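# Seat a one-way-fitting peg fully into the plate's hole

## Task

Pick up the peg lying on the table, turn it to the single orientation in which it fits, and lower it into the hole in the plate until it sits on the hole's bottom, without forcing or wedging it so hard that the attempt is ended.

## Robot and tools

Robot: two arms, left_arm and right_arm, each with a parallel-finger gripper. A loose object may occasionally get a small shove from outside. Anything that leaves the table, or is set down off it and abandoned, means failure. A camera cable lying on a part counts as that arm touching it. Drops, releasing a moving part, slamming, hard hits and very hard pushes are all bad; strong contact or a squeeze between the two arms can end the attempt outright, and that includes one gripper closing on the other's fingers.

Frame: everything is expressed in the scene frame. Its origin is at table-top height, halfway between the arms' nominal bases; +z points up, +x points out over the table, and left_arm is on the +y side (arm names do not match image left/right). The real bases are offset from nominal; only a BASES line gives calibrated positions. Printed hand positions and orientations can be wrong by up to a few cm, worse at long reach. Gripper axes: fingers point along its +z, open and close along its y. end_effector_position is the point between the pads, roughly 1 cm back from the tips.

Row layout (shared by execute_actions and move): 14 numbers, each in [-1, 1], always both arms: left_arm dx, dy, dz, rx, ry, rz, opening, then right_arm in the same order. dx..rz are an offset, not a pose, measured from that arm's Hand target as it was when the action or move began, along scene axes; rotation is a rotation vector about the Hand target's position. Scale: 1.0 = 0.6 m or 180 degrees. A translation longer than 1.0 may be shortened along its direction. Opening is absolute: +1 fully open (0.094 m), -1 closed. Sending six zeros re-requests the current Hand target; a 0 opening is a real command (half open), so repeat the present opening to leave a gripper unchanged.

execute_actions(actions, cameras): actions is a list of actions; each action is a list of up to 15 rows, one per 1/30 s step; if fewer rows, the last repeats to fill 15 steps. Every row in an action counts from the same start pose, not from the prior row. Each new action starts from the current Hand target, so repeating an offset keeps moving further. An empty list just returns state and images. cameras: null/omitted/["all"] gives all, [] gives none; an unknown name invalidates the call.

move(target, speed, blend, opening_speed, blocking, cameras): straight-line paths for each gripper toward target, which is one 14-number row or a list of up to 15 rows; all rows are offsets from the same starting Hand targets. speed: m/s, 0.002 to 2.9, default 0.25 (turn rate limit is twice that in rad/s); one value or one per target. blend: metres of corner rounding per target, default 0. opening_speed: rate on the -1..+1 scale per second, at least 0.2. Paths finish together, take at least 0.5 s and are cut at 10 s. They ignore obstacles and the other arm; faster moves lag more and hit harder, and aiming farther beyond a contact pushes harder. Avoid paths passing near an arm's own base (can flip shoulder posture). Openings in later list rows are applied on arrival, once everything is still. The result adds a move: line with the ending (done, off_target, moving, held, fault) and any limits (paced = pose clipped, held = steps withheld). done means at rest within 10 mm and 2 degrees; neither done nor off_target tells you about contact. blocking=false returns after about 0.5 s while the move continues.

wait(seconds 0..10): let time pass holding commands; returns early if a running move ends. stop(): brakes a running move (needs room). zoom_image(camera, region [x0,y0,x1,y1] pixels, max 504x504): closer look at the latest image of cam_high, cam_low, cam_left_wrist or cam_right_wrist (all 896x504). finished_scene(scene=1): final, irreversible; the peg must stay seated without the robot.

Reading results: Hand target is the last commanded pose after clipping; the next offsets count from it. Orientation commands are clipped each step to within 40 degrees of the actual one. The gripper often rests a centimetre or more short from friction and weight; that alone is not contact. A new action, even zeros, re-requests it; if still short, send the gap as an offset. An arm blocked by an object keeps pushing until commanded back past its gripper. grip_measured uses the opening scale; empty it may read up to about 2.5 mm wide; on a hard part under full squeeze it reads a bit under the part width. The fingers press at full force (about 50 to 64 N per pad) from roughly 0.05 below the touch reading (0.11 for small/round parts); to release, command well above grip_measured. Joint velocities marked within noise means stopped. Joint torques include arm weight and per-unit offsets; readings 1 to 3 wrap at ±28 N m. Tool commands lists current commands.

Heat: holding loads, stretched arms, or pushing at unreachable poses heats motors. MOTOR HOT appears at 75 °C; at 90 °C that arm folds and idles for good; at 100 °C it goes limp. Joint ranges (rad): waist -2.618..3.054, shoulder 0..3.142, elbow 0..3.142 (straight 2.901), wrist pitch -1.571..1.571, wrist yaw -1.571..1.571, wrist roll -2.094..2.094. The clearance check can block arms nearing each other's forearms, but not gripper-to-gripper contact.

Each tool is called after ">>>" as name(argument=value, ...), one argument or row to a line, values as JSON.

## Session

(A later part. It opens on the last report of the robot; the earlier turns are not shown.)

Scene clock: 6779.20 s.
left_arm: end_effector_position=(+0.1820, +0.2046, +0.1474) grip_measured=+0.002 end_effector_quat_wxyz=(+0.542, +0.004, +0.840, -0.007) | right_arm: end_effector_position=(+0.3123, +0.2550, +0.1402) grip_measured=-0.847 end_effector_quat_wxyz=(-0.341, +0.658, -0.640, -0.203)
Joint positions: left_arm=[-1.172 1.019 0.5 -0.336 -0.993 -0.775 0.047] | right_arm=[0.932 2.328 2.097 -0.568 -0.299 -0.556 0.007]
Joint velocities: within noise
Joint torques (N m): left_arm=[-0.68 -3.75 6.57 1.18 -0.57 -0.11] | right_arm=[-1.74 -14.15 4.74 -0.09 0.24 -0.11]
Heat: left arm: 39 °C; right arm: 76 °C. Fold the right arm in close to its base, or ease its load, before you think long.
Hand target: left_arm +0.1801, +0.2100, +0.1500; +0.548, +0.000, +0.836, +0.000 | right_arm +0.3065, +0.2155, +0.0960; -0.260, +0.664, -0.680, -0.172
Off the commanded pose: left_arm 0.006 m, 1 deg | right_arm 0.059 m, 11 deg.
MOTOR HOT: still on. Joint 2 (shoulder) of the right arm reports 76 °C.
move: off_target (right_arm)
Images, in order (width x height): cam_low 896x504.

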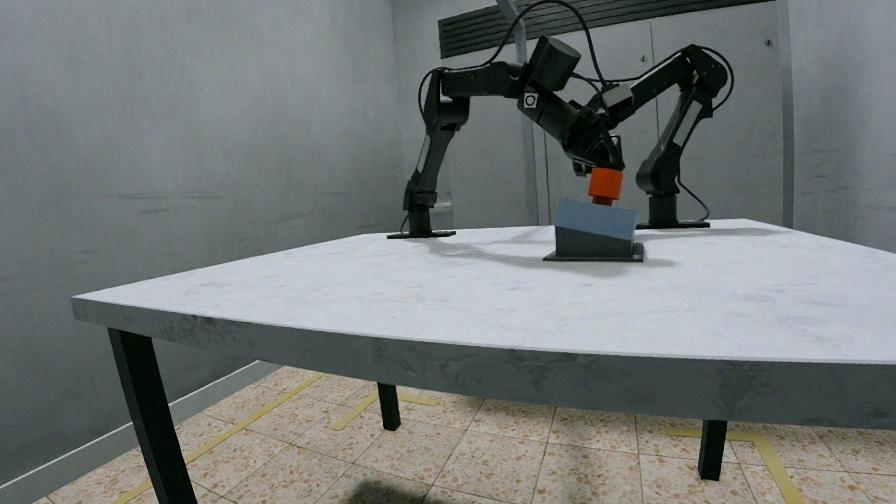

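>>> move(
  target=[0,0,0,0,0,0,0.0,0.0025,-0.0133,-0.0483,0,0,0,-0.85],
  speed=0.05,
  cameras=["cam_low", "cam_left_wrist"],
)

>>> zoom_image(
  camera="cam_low",
  region=[560, 110, 660, 210],
)

Scene clock: 6821.13 s.
left_arm: end_effector_position=(+0.1820, +0.2046, +0.1474) grip_measured=+0.002 end_effector_quat_wxyz=(+0.542, +0.004, +0.840, -0.007) | right_arm: end_effector_position=(+0.3121, +0.2548, +0.1388) grip_measured=-0.847 end_effector_quat_wxyz=(-0.367, +0.657, -0.622, -0.216)
Joint positions: left_arm=[-1.172 1.019 0.5 -0.336 -0.993 -0.775 0.047] | right_arm=[0.924 2.283 1.969 -0.425 -0.331 -0.568 0.007]
Joint velocities: within noise
Joint torques (N m): left_arm=[-0.69 -3.78 6.58 1.18 -0.56 -0.12] | right_arm=[-1.99 -11.6 3.89 -0.25 0.52 -0.11]
Heat: left arm: 39 °C; right arm: 65 °C.
Hand target: left_arm +0.1801, +0.2100, +0.1500; +0.548, +0.000, +0.836, +0.000 | right_arm +0.3081, +0.2075, +0.0671; -0.260, +0.664, -0.680, -0.172
Off the commanded pose: left_arm 0.006 m, 1 deg | right_arm 0.086 m, 15 deg.
MOTOR HOT: cleared for the motors of the right arm.
move: off_target (right_arm)
Images, in order (width x height): cam_low 896x504, cam_left_wrist 896x504.

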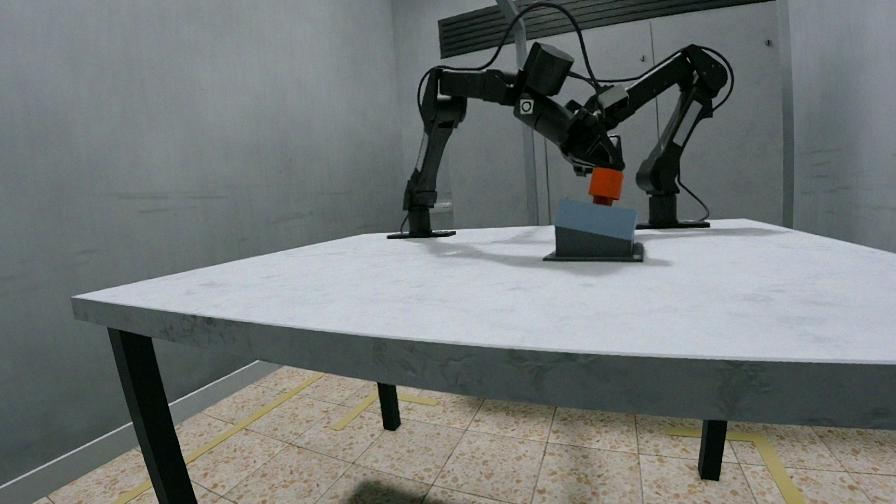

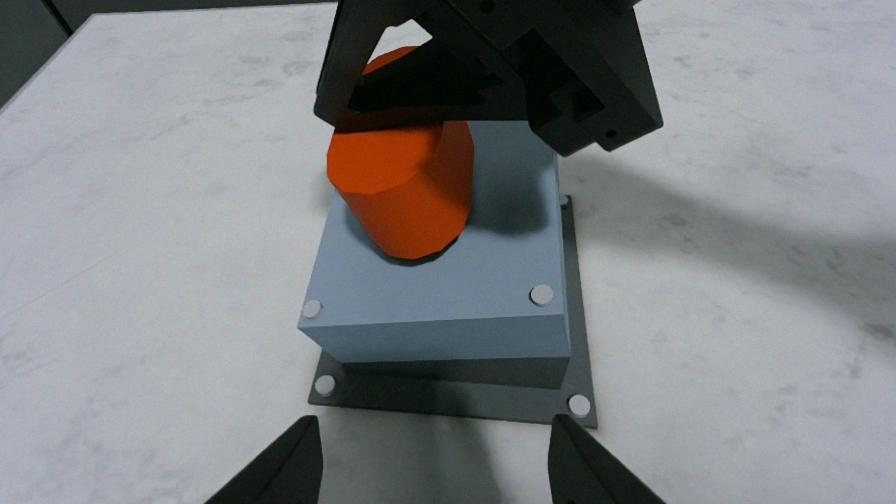

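Scaled by 5.040 from the camera's 896x504 image, which has a finer 1280x720 frame.

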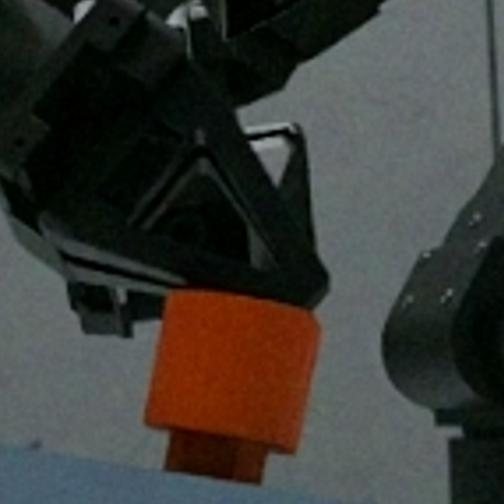

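>>> zoom_image(
  camera="cam_low",
  region=[540, 160, 650, 270],
)

>>> zoom_image(
  camera="cam_low",
  region=[575, 160, 635, 220],
)

Scaled by 4.582 from the camera's 896x504 image, which has a finer 1280x720 frame.

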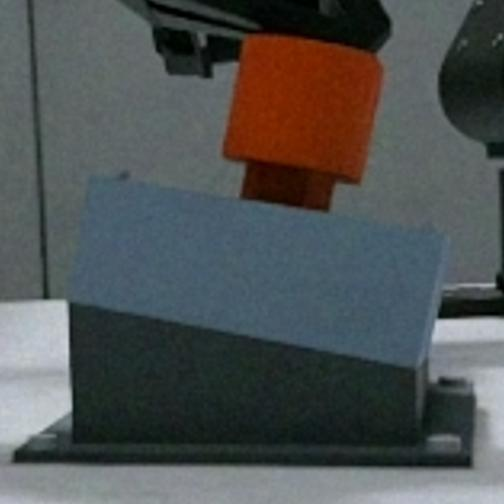

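Scaled by 8.400 from the camera's 896x504 image, which has a finer 1280x720 frame.

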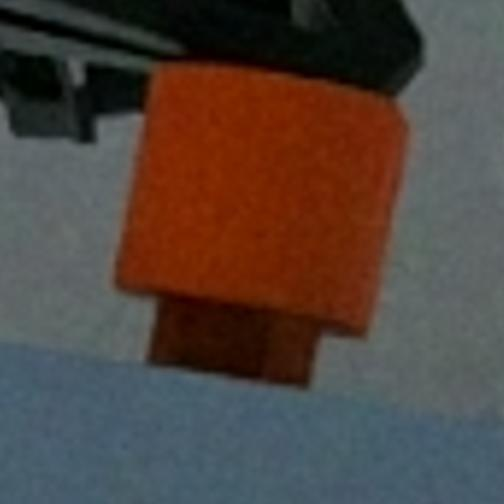

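>>> move(
  target=[0,0,0,0,0,0,0.0,0.010,0.0317,-0.0483,0,0,0,-0.85],
  speed=0.05,
  cameras=["cam_low"],
)

>>> zoom_image(
  camera="cam_low",
  region=[575, 160, 635, 220],
)

Scene clock: 6905.63 s.
left_arm: end_effector_position=(+0.1820, +0.2046, +0.1474) grip_measured=+0.002 end_effector_quat_wxyz=(+0.542, +0.004, +0.840, -0.007) | right_arm: end_effector_position=(+0.3154, +0.2592, +0.1388) grip_measured=-0.847 end_effector_quat_wxyz=(-0.377, +0.655, -0.617, -0.218)
Joint positions: left_arm=[-1.172 1.019 0.5 -0.336 -0.993 -0.775 0.047] | right_arm=[0.924 2.293 1.969 -0.392 -0.331 -0.568 0.007]
Joint velocities: within noise
Joint torques (N m): left_arm=[-0.69 -3.78 6.57 1.18 -0.57 -0.11] | right_arm=[-0.91 -6.32 5.68 0 0.63 -0.03]
Heat: left arm: 39 °C; right arm: 60 °C.
Hand target: left_arm +0.1801, +0.2100, +0.1500; +0.548, +0.000, +0.836, +0.000 | right_arm +0.3140, +0.2266, +0.0381; -0.260, +0.663, -0.680, -0.172
Off the commanded pose: left_arm 0.006 m, 1 deg | right_arm 0.106 m, 16 deg.
move: off_target (right_arm)
Images, in order (width x height): cam_low 896x504.

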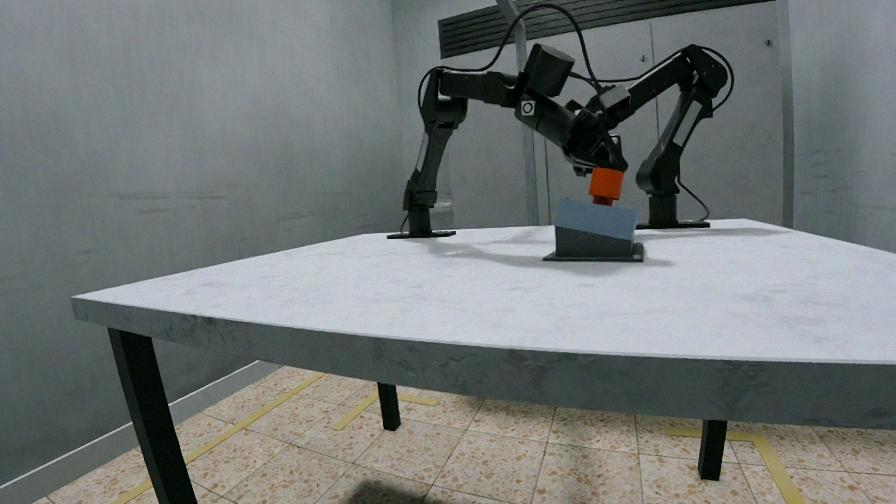

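Scaled by 8.400 from the camera's 896x504 image, which has a finer 1280x720 frame.

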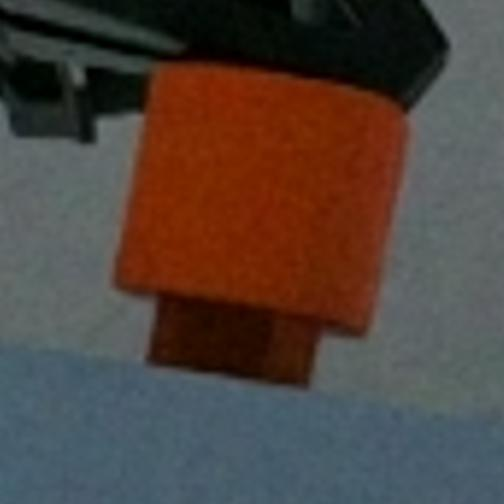

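>>> move(
  target=[
    [0,0,0,0,0,0,0.0,-0.0025,0.0133,0.0483,0,0,0,-0.85],
    [0,0,0,0,0,0,0.0,-0.0005,0.0373,0.0413,0,0,0,-0.85],
    [0,0,0,0,0,0,0.0,-0.0045,-0.0107,0.0553,0,0,0,-0.85],
    [0,0,0,0,0,0,0.0,0.0223,0.0110,0.0501,0,0,0,-0.85],
    [0,0,0,0,0,0,0.0,-0.0273,0.0156,0.0465,0,0,0,-0.85],
    [0,0,0,0,0,0,0.0,0,0,0,0,0,0,-0.85],
  ],
  speed=0.08,
  cameras=["cam_low", "cam_left_wrist"],
)

>>> zoom_image(
  camera="cam_low",
  region=[575, 160, 635, 220],
)

Scene clock: 6936.23 s.
left_arm: end_effector_position=(+0.1820, +0.2046, +0.1474) grip_measured=+0.002 end_effector_quat_wxyz=(+0.542, +0.004, +0.840, -0.007) | right_arm: end_effector_position=(+0.3205, +0.2764, +0.1332) grip_measured=-0.848 end_effector_quat_wxyz=(-0.387, +0.651, -0.615, -0.220)
Joint positions: left_arm=[-1.172 1.019 0.5 -0.336 -0.993 -0.775 0.047] | right_arm=[0.936 2.361 2.046 -0.376 -0.321 -0.553 0.007]
Joint velocities: within noise
Joint torques (N m): left_arm=[-0.69 -3.78 6.57 1.17 -0.56 -0.11] | right_arm=[-1.78 -10.18 3.18 -0.33 0.52 -0.13]
Heat: left arm: 39 °C; right arm: 57 °C.
Hand target: left_arm +0.1801, +0.2100, +0.1500; +0.548, +0.000, +0.836, +0.000 | right_arm +0.3140, +0.2265, +0.0381; -0.260, +0.664, -0.680, -0.172
Off the commanded pose: left_arm 0.006 m, 1 deg | right_arm 0.108 m, 17 deg.
move: off_target (right_arm)
Images, in order (width x height): cam_low 896x504, cam_left_wrist 896x504.

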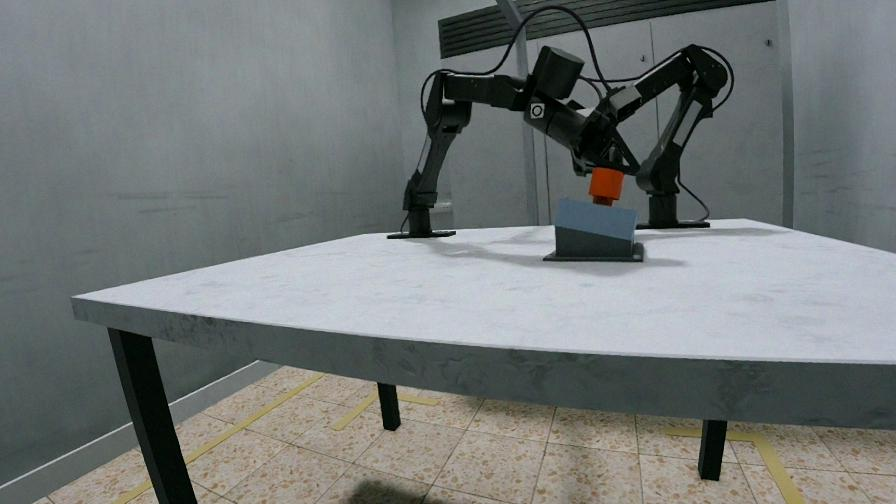

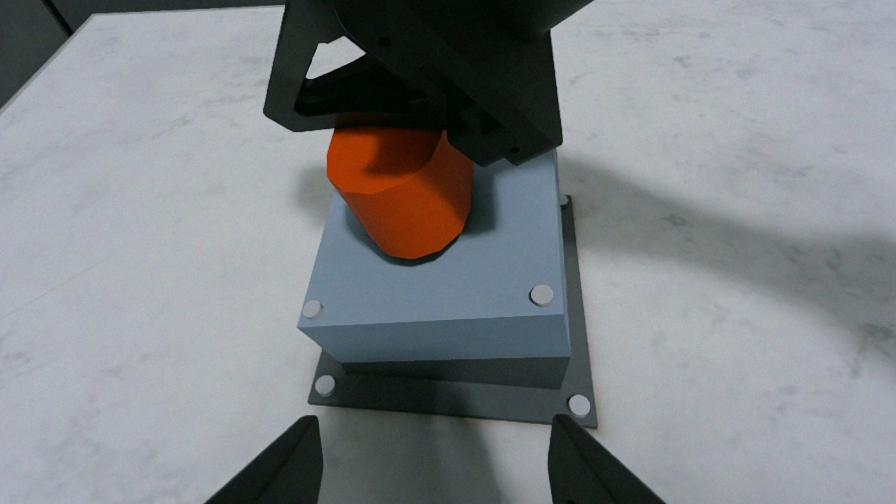

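Scaled by 8.400 from the camera's 896x504 image, which has a finer 1280x720 frame.

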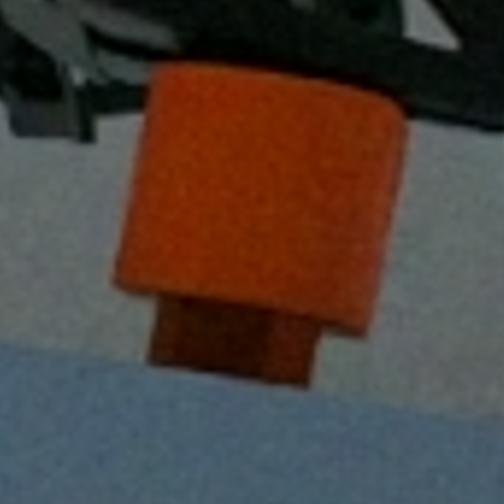

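>>> move(
  target=[
    [0,0,0,0,0,0,0.0,0.011,0.070,0.20,0.084,-0.044,0.016,-0.85],
    [0,0,0,0,0,0,0.0,0.011,0.075,0.35,0.084,-0.044,0.016,-0.85],
  ],
  speed=0.1,
  cameras=["cam_low", "cam_left_wrist"],
)

Scene clock: 6981.13 s.
left_arm: end_effector_position=(+0.1820, +0.2046, +0.1474) grip_measured=+0.002 end_effector_quat_wxyz=(+0.542, +0.004, +0.840, -0.007) | right_arm: end_effector_position=(+0.3152, +0.2699, +0.2653) grip_measured=-0.848 end_effector_quat_wxyz=(-0.403, +0.648, -0.606, -0.223)
Joint positions: left_arm=[-1.172 1.019 0.5 -0.336 -0.993 -0.775 0.047] | right_arm=[0.936 2.491 2.801 -0.963 -0.323 -0.553 0.007]
Joint velocities: within noise
Joint torques (N m): left_arm=[-0.68 -3.77 6.6 1.18 -0.57 -0.11] | right_arm=[-0.46 -11.3 10.28 1.38 -0.13 0.01]
Heat: left arm: 39 °C; right arm: 62 °C.
Hand target: left_arm +0.1801, +0.2100, +0.1500; +0.548, +0.000, +0.836, +0.000 | right_arm +0.3206, +0.2716, +0.2480; -0.387, +0.651, -0.615, -0.220
Off the commanded pose: left_arm 0.006 m, 1 deg | right_arm 0.018 m, 2 deg.
move: off_target (right_arm)
Images, in order (width x height): cam_low 896x504, cam_left_wrist 896x504.

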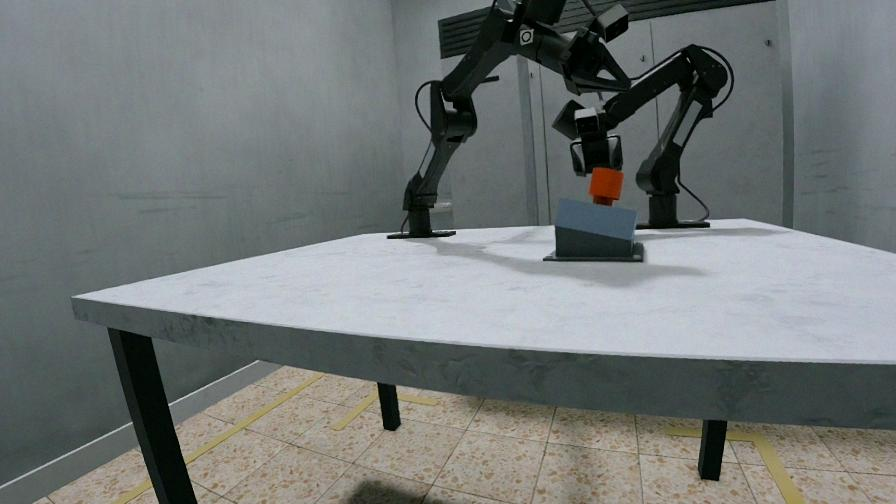

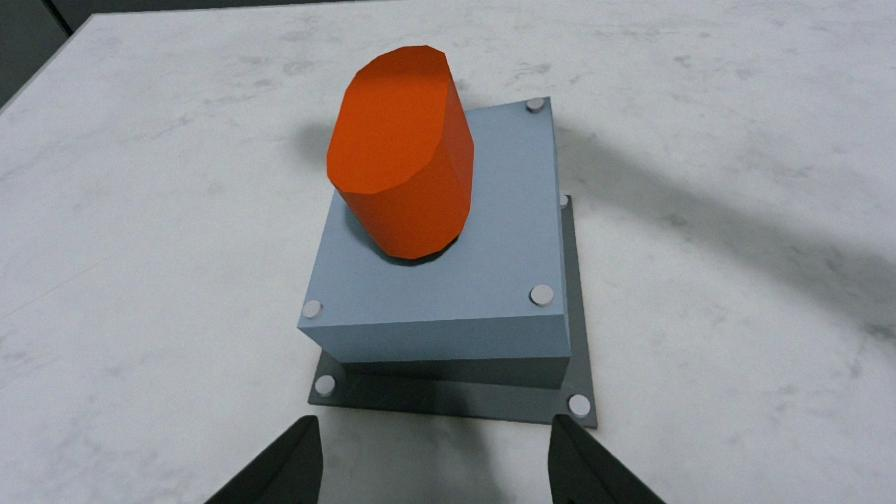

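>>> move(
  target=[
    [0,0,0,0,0,0,0.0,-0.034,-0.286,0.02,0.05,0,0,-0.85],
    [0,0,0,0,0,0,0.0,-0.1177,-0.586,0.02,0.160,0.016,0.003,-0.85],
  ],
  speed=0.25,
  blend=0.05,
  cameras=["cam_high", "cam_low", "cam_left_wrist"],
)

>>> zoom_image(
  camera="cam_left_wrist",
  region=[290, 20, 610, 440],
)

>>> zoom_image(
  camera="cam_low",
  region=[540, 150, 650, 270],
)

Scene clock: 7012.93 s.
left_arm: end_effector_position=(+0.1820, +0.2046, +0.1474) grip_measured=+0.002 end_effector_quat_wxyz=(+0.542, +0.004, +0.840, -0.007) | right_arm: end_effector_position=(+0.2572, -0.0803, +0.2536) grip_measured=-0.848 end_effector_quat_wxyz=(+0.510, -0.523, +0.565, +0.384)
Joint positions: left_arm=[-1.172 1.019 0.5 -0.336 -0.993 -0.775 0.047] | right_arm=[0.085 1.278 0.868 -0.237 -1.259 -0.724 0.007]
Joint velocities: within noise
Joint torques (N m): left_arm=[-0.7 -3.77 6.57 1.18 -0.57 -0.13] | right_arm=[-0.12 -6.98 7.43 1.29 -0.67 -0.11]
Heat: left arm: 39 °C; right arm: 61 °C.
Hand target: left_arm +0.1801, +0.2100, +0.1500; +0.548, +0.000, +0.836, +0.000 | right_arm +0.2499, -0.0800, +0.2601; +0.520, -0.531, +0.548, +0.384
Off the commanded pose: left_arm 0.006 m, 1 deg | right_arm 0.010 m, 2 deg.
move: done
Images, in order (width x height): cam_high 896x504, cam_low 896x504, cam_left_wrist 896x504.

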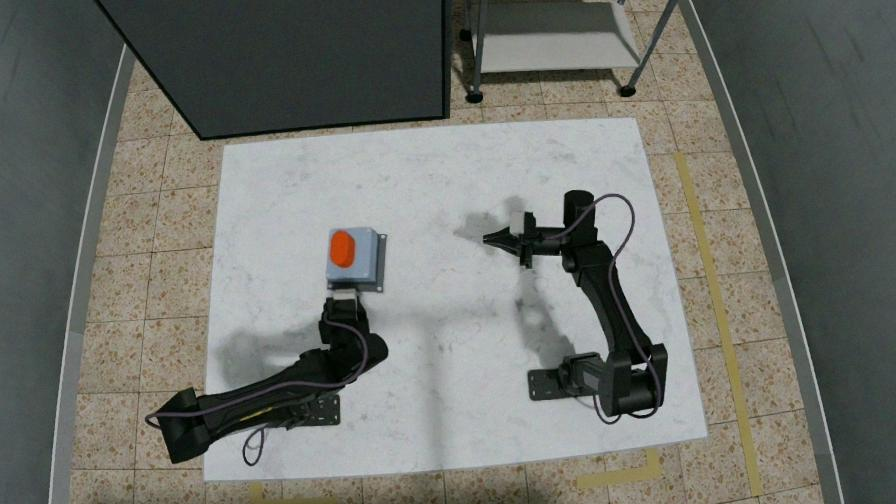

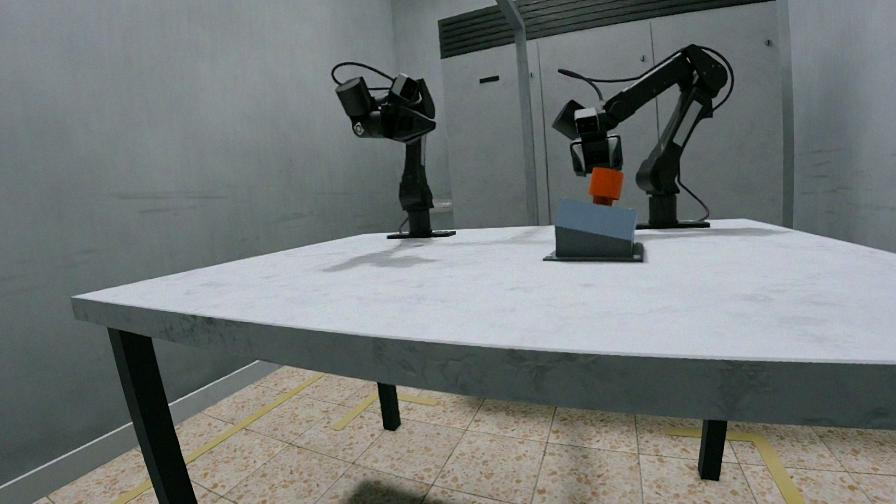

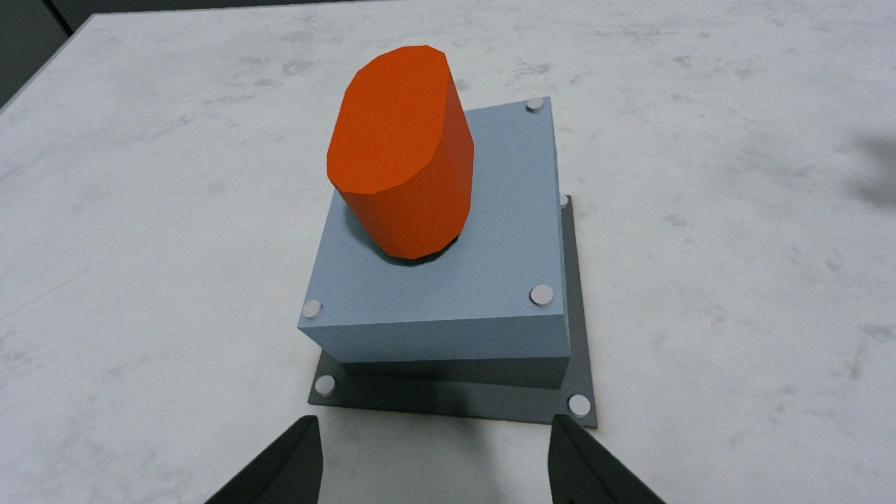

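Scaled by 1.200 from the camera's 896x504 image, which has a finer 1280x720 frame.

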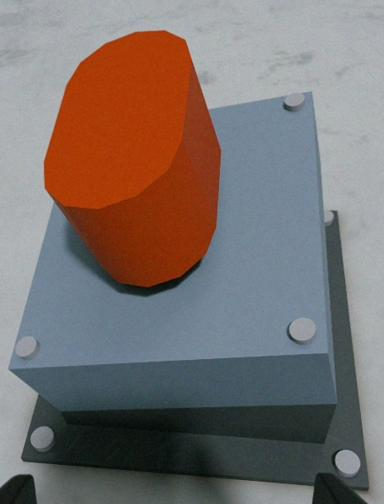

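Scaled by 4.200 from the camera's 896x504 image, which has a finer 1280x720 frame.

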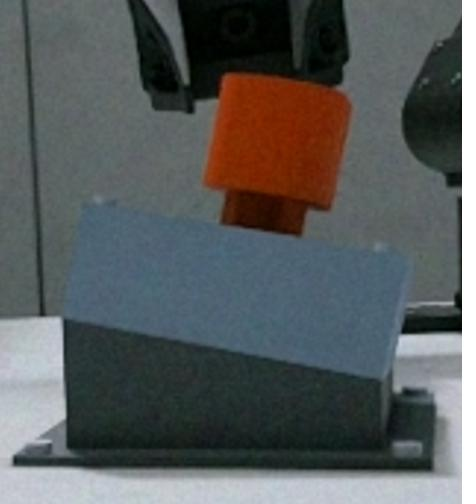

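>>> zoom_image(
  camera="cam_low",
  region=[575, 160, 635, 220],
)

Scaled by 8.400 from the camera's 896x504 image, which has a finer 1280x720 frame.

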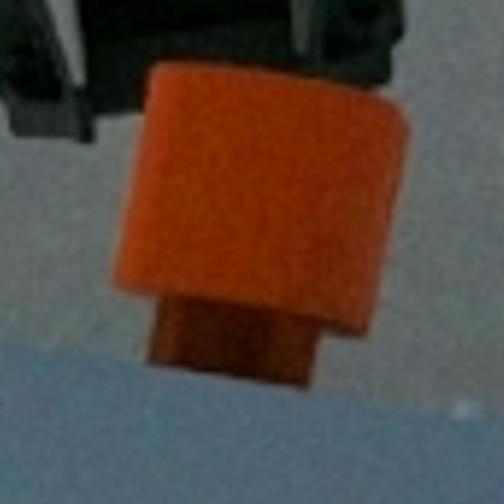

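>>> finished_scene(
)

The scene is finished: the task was done.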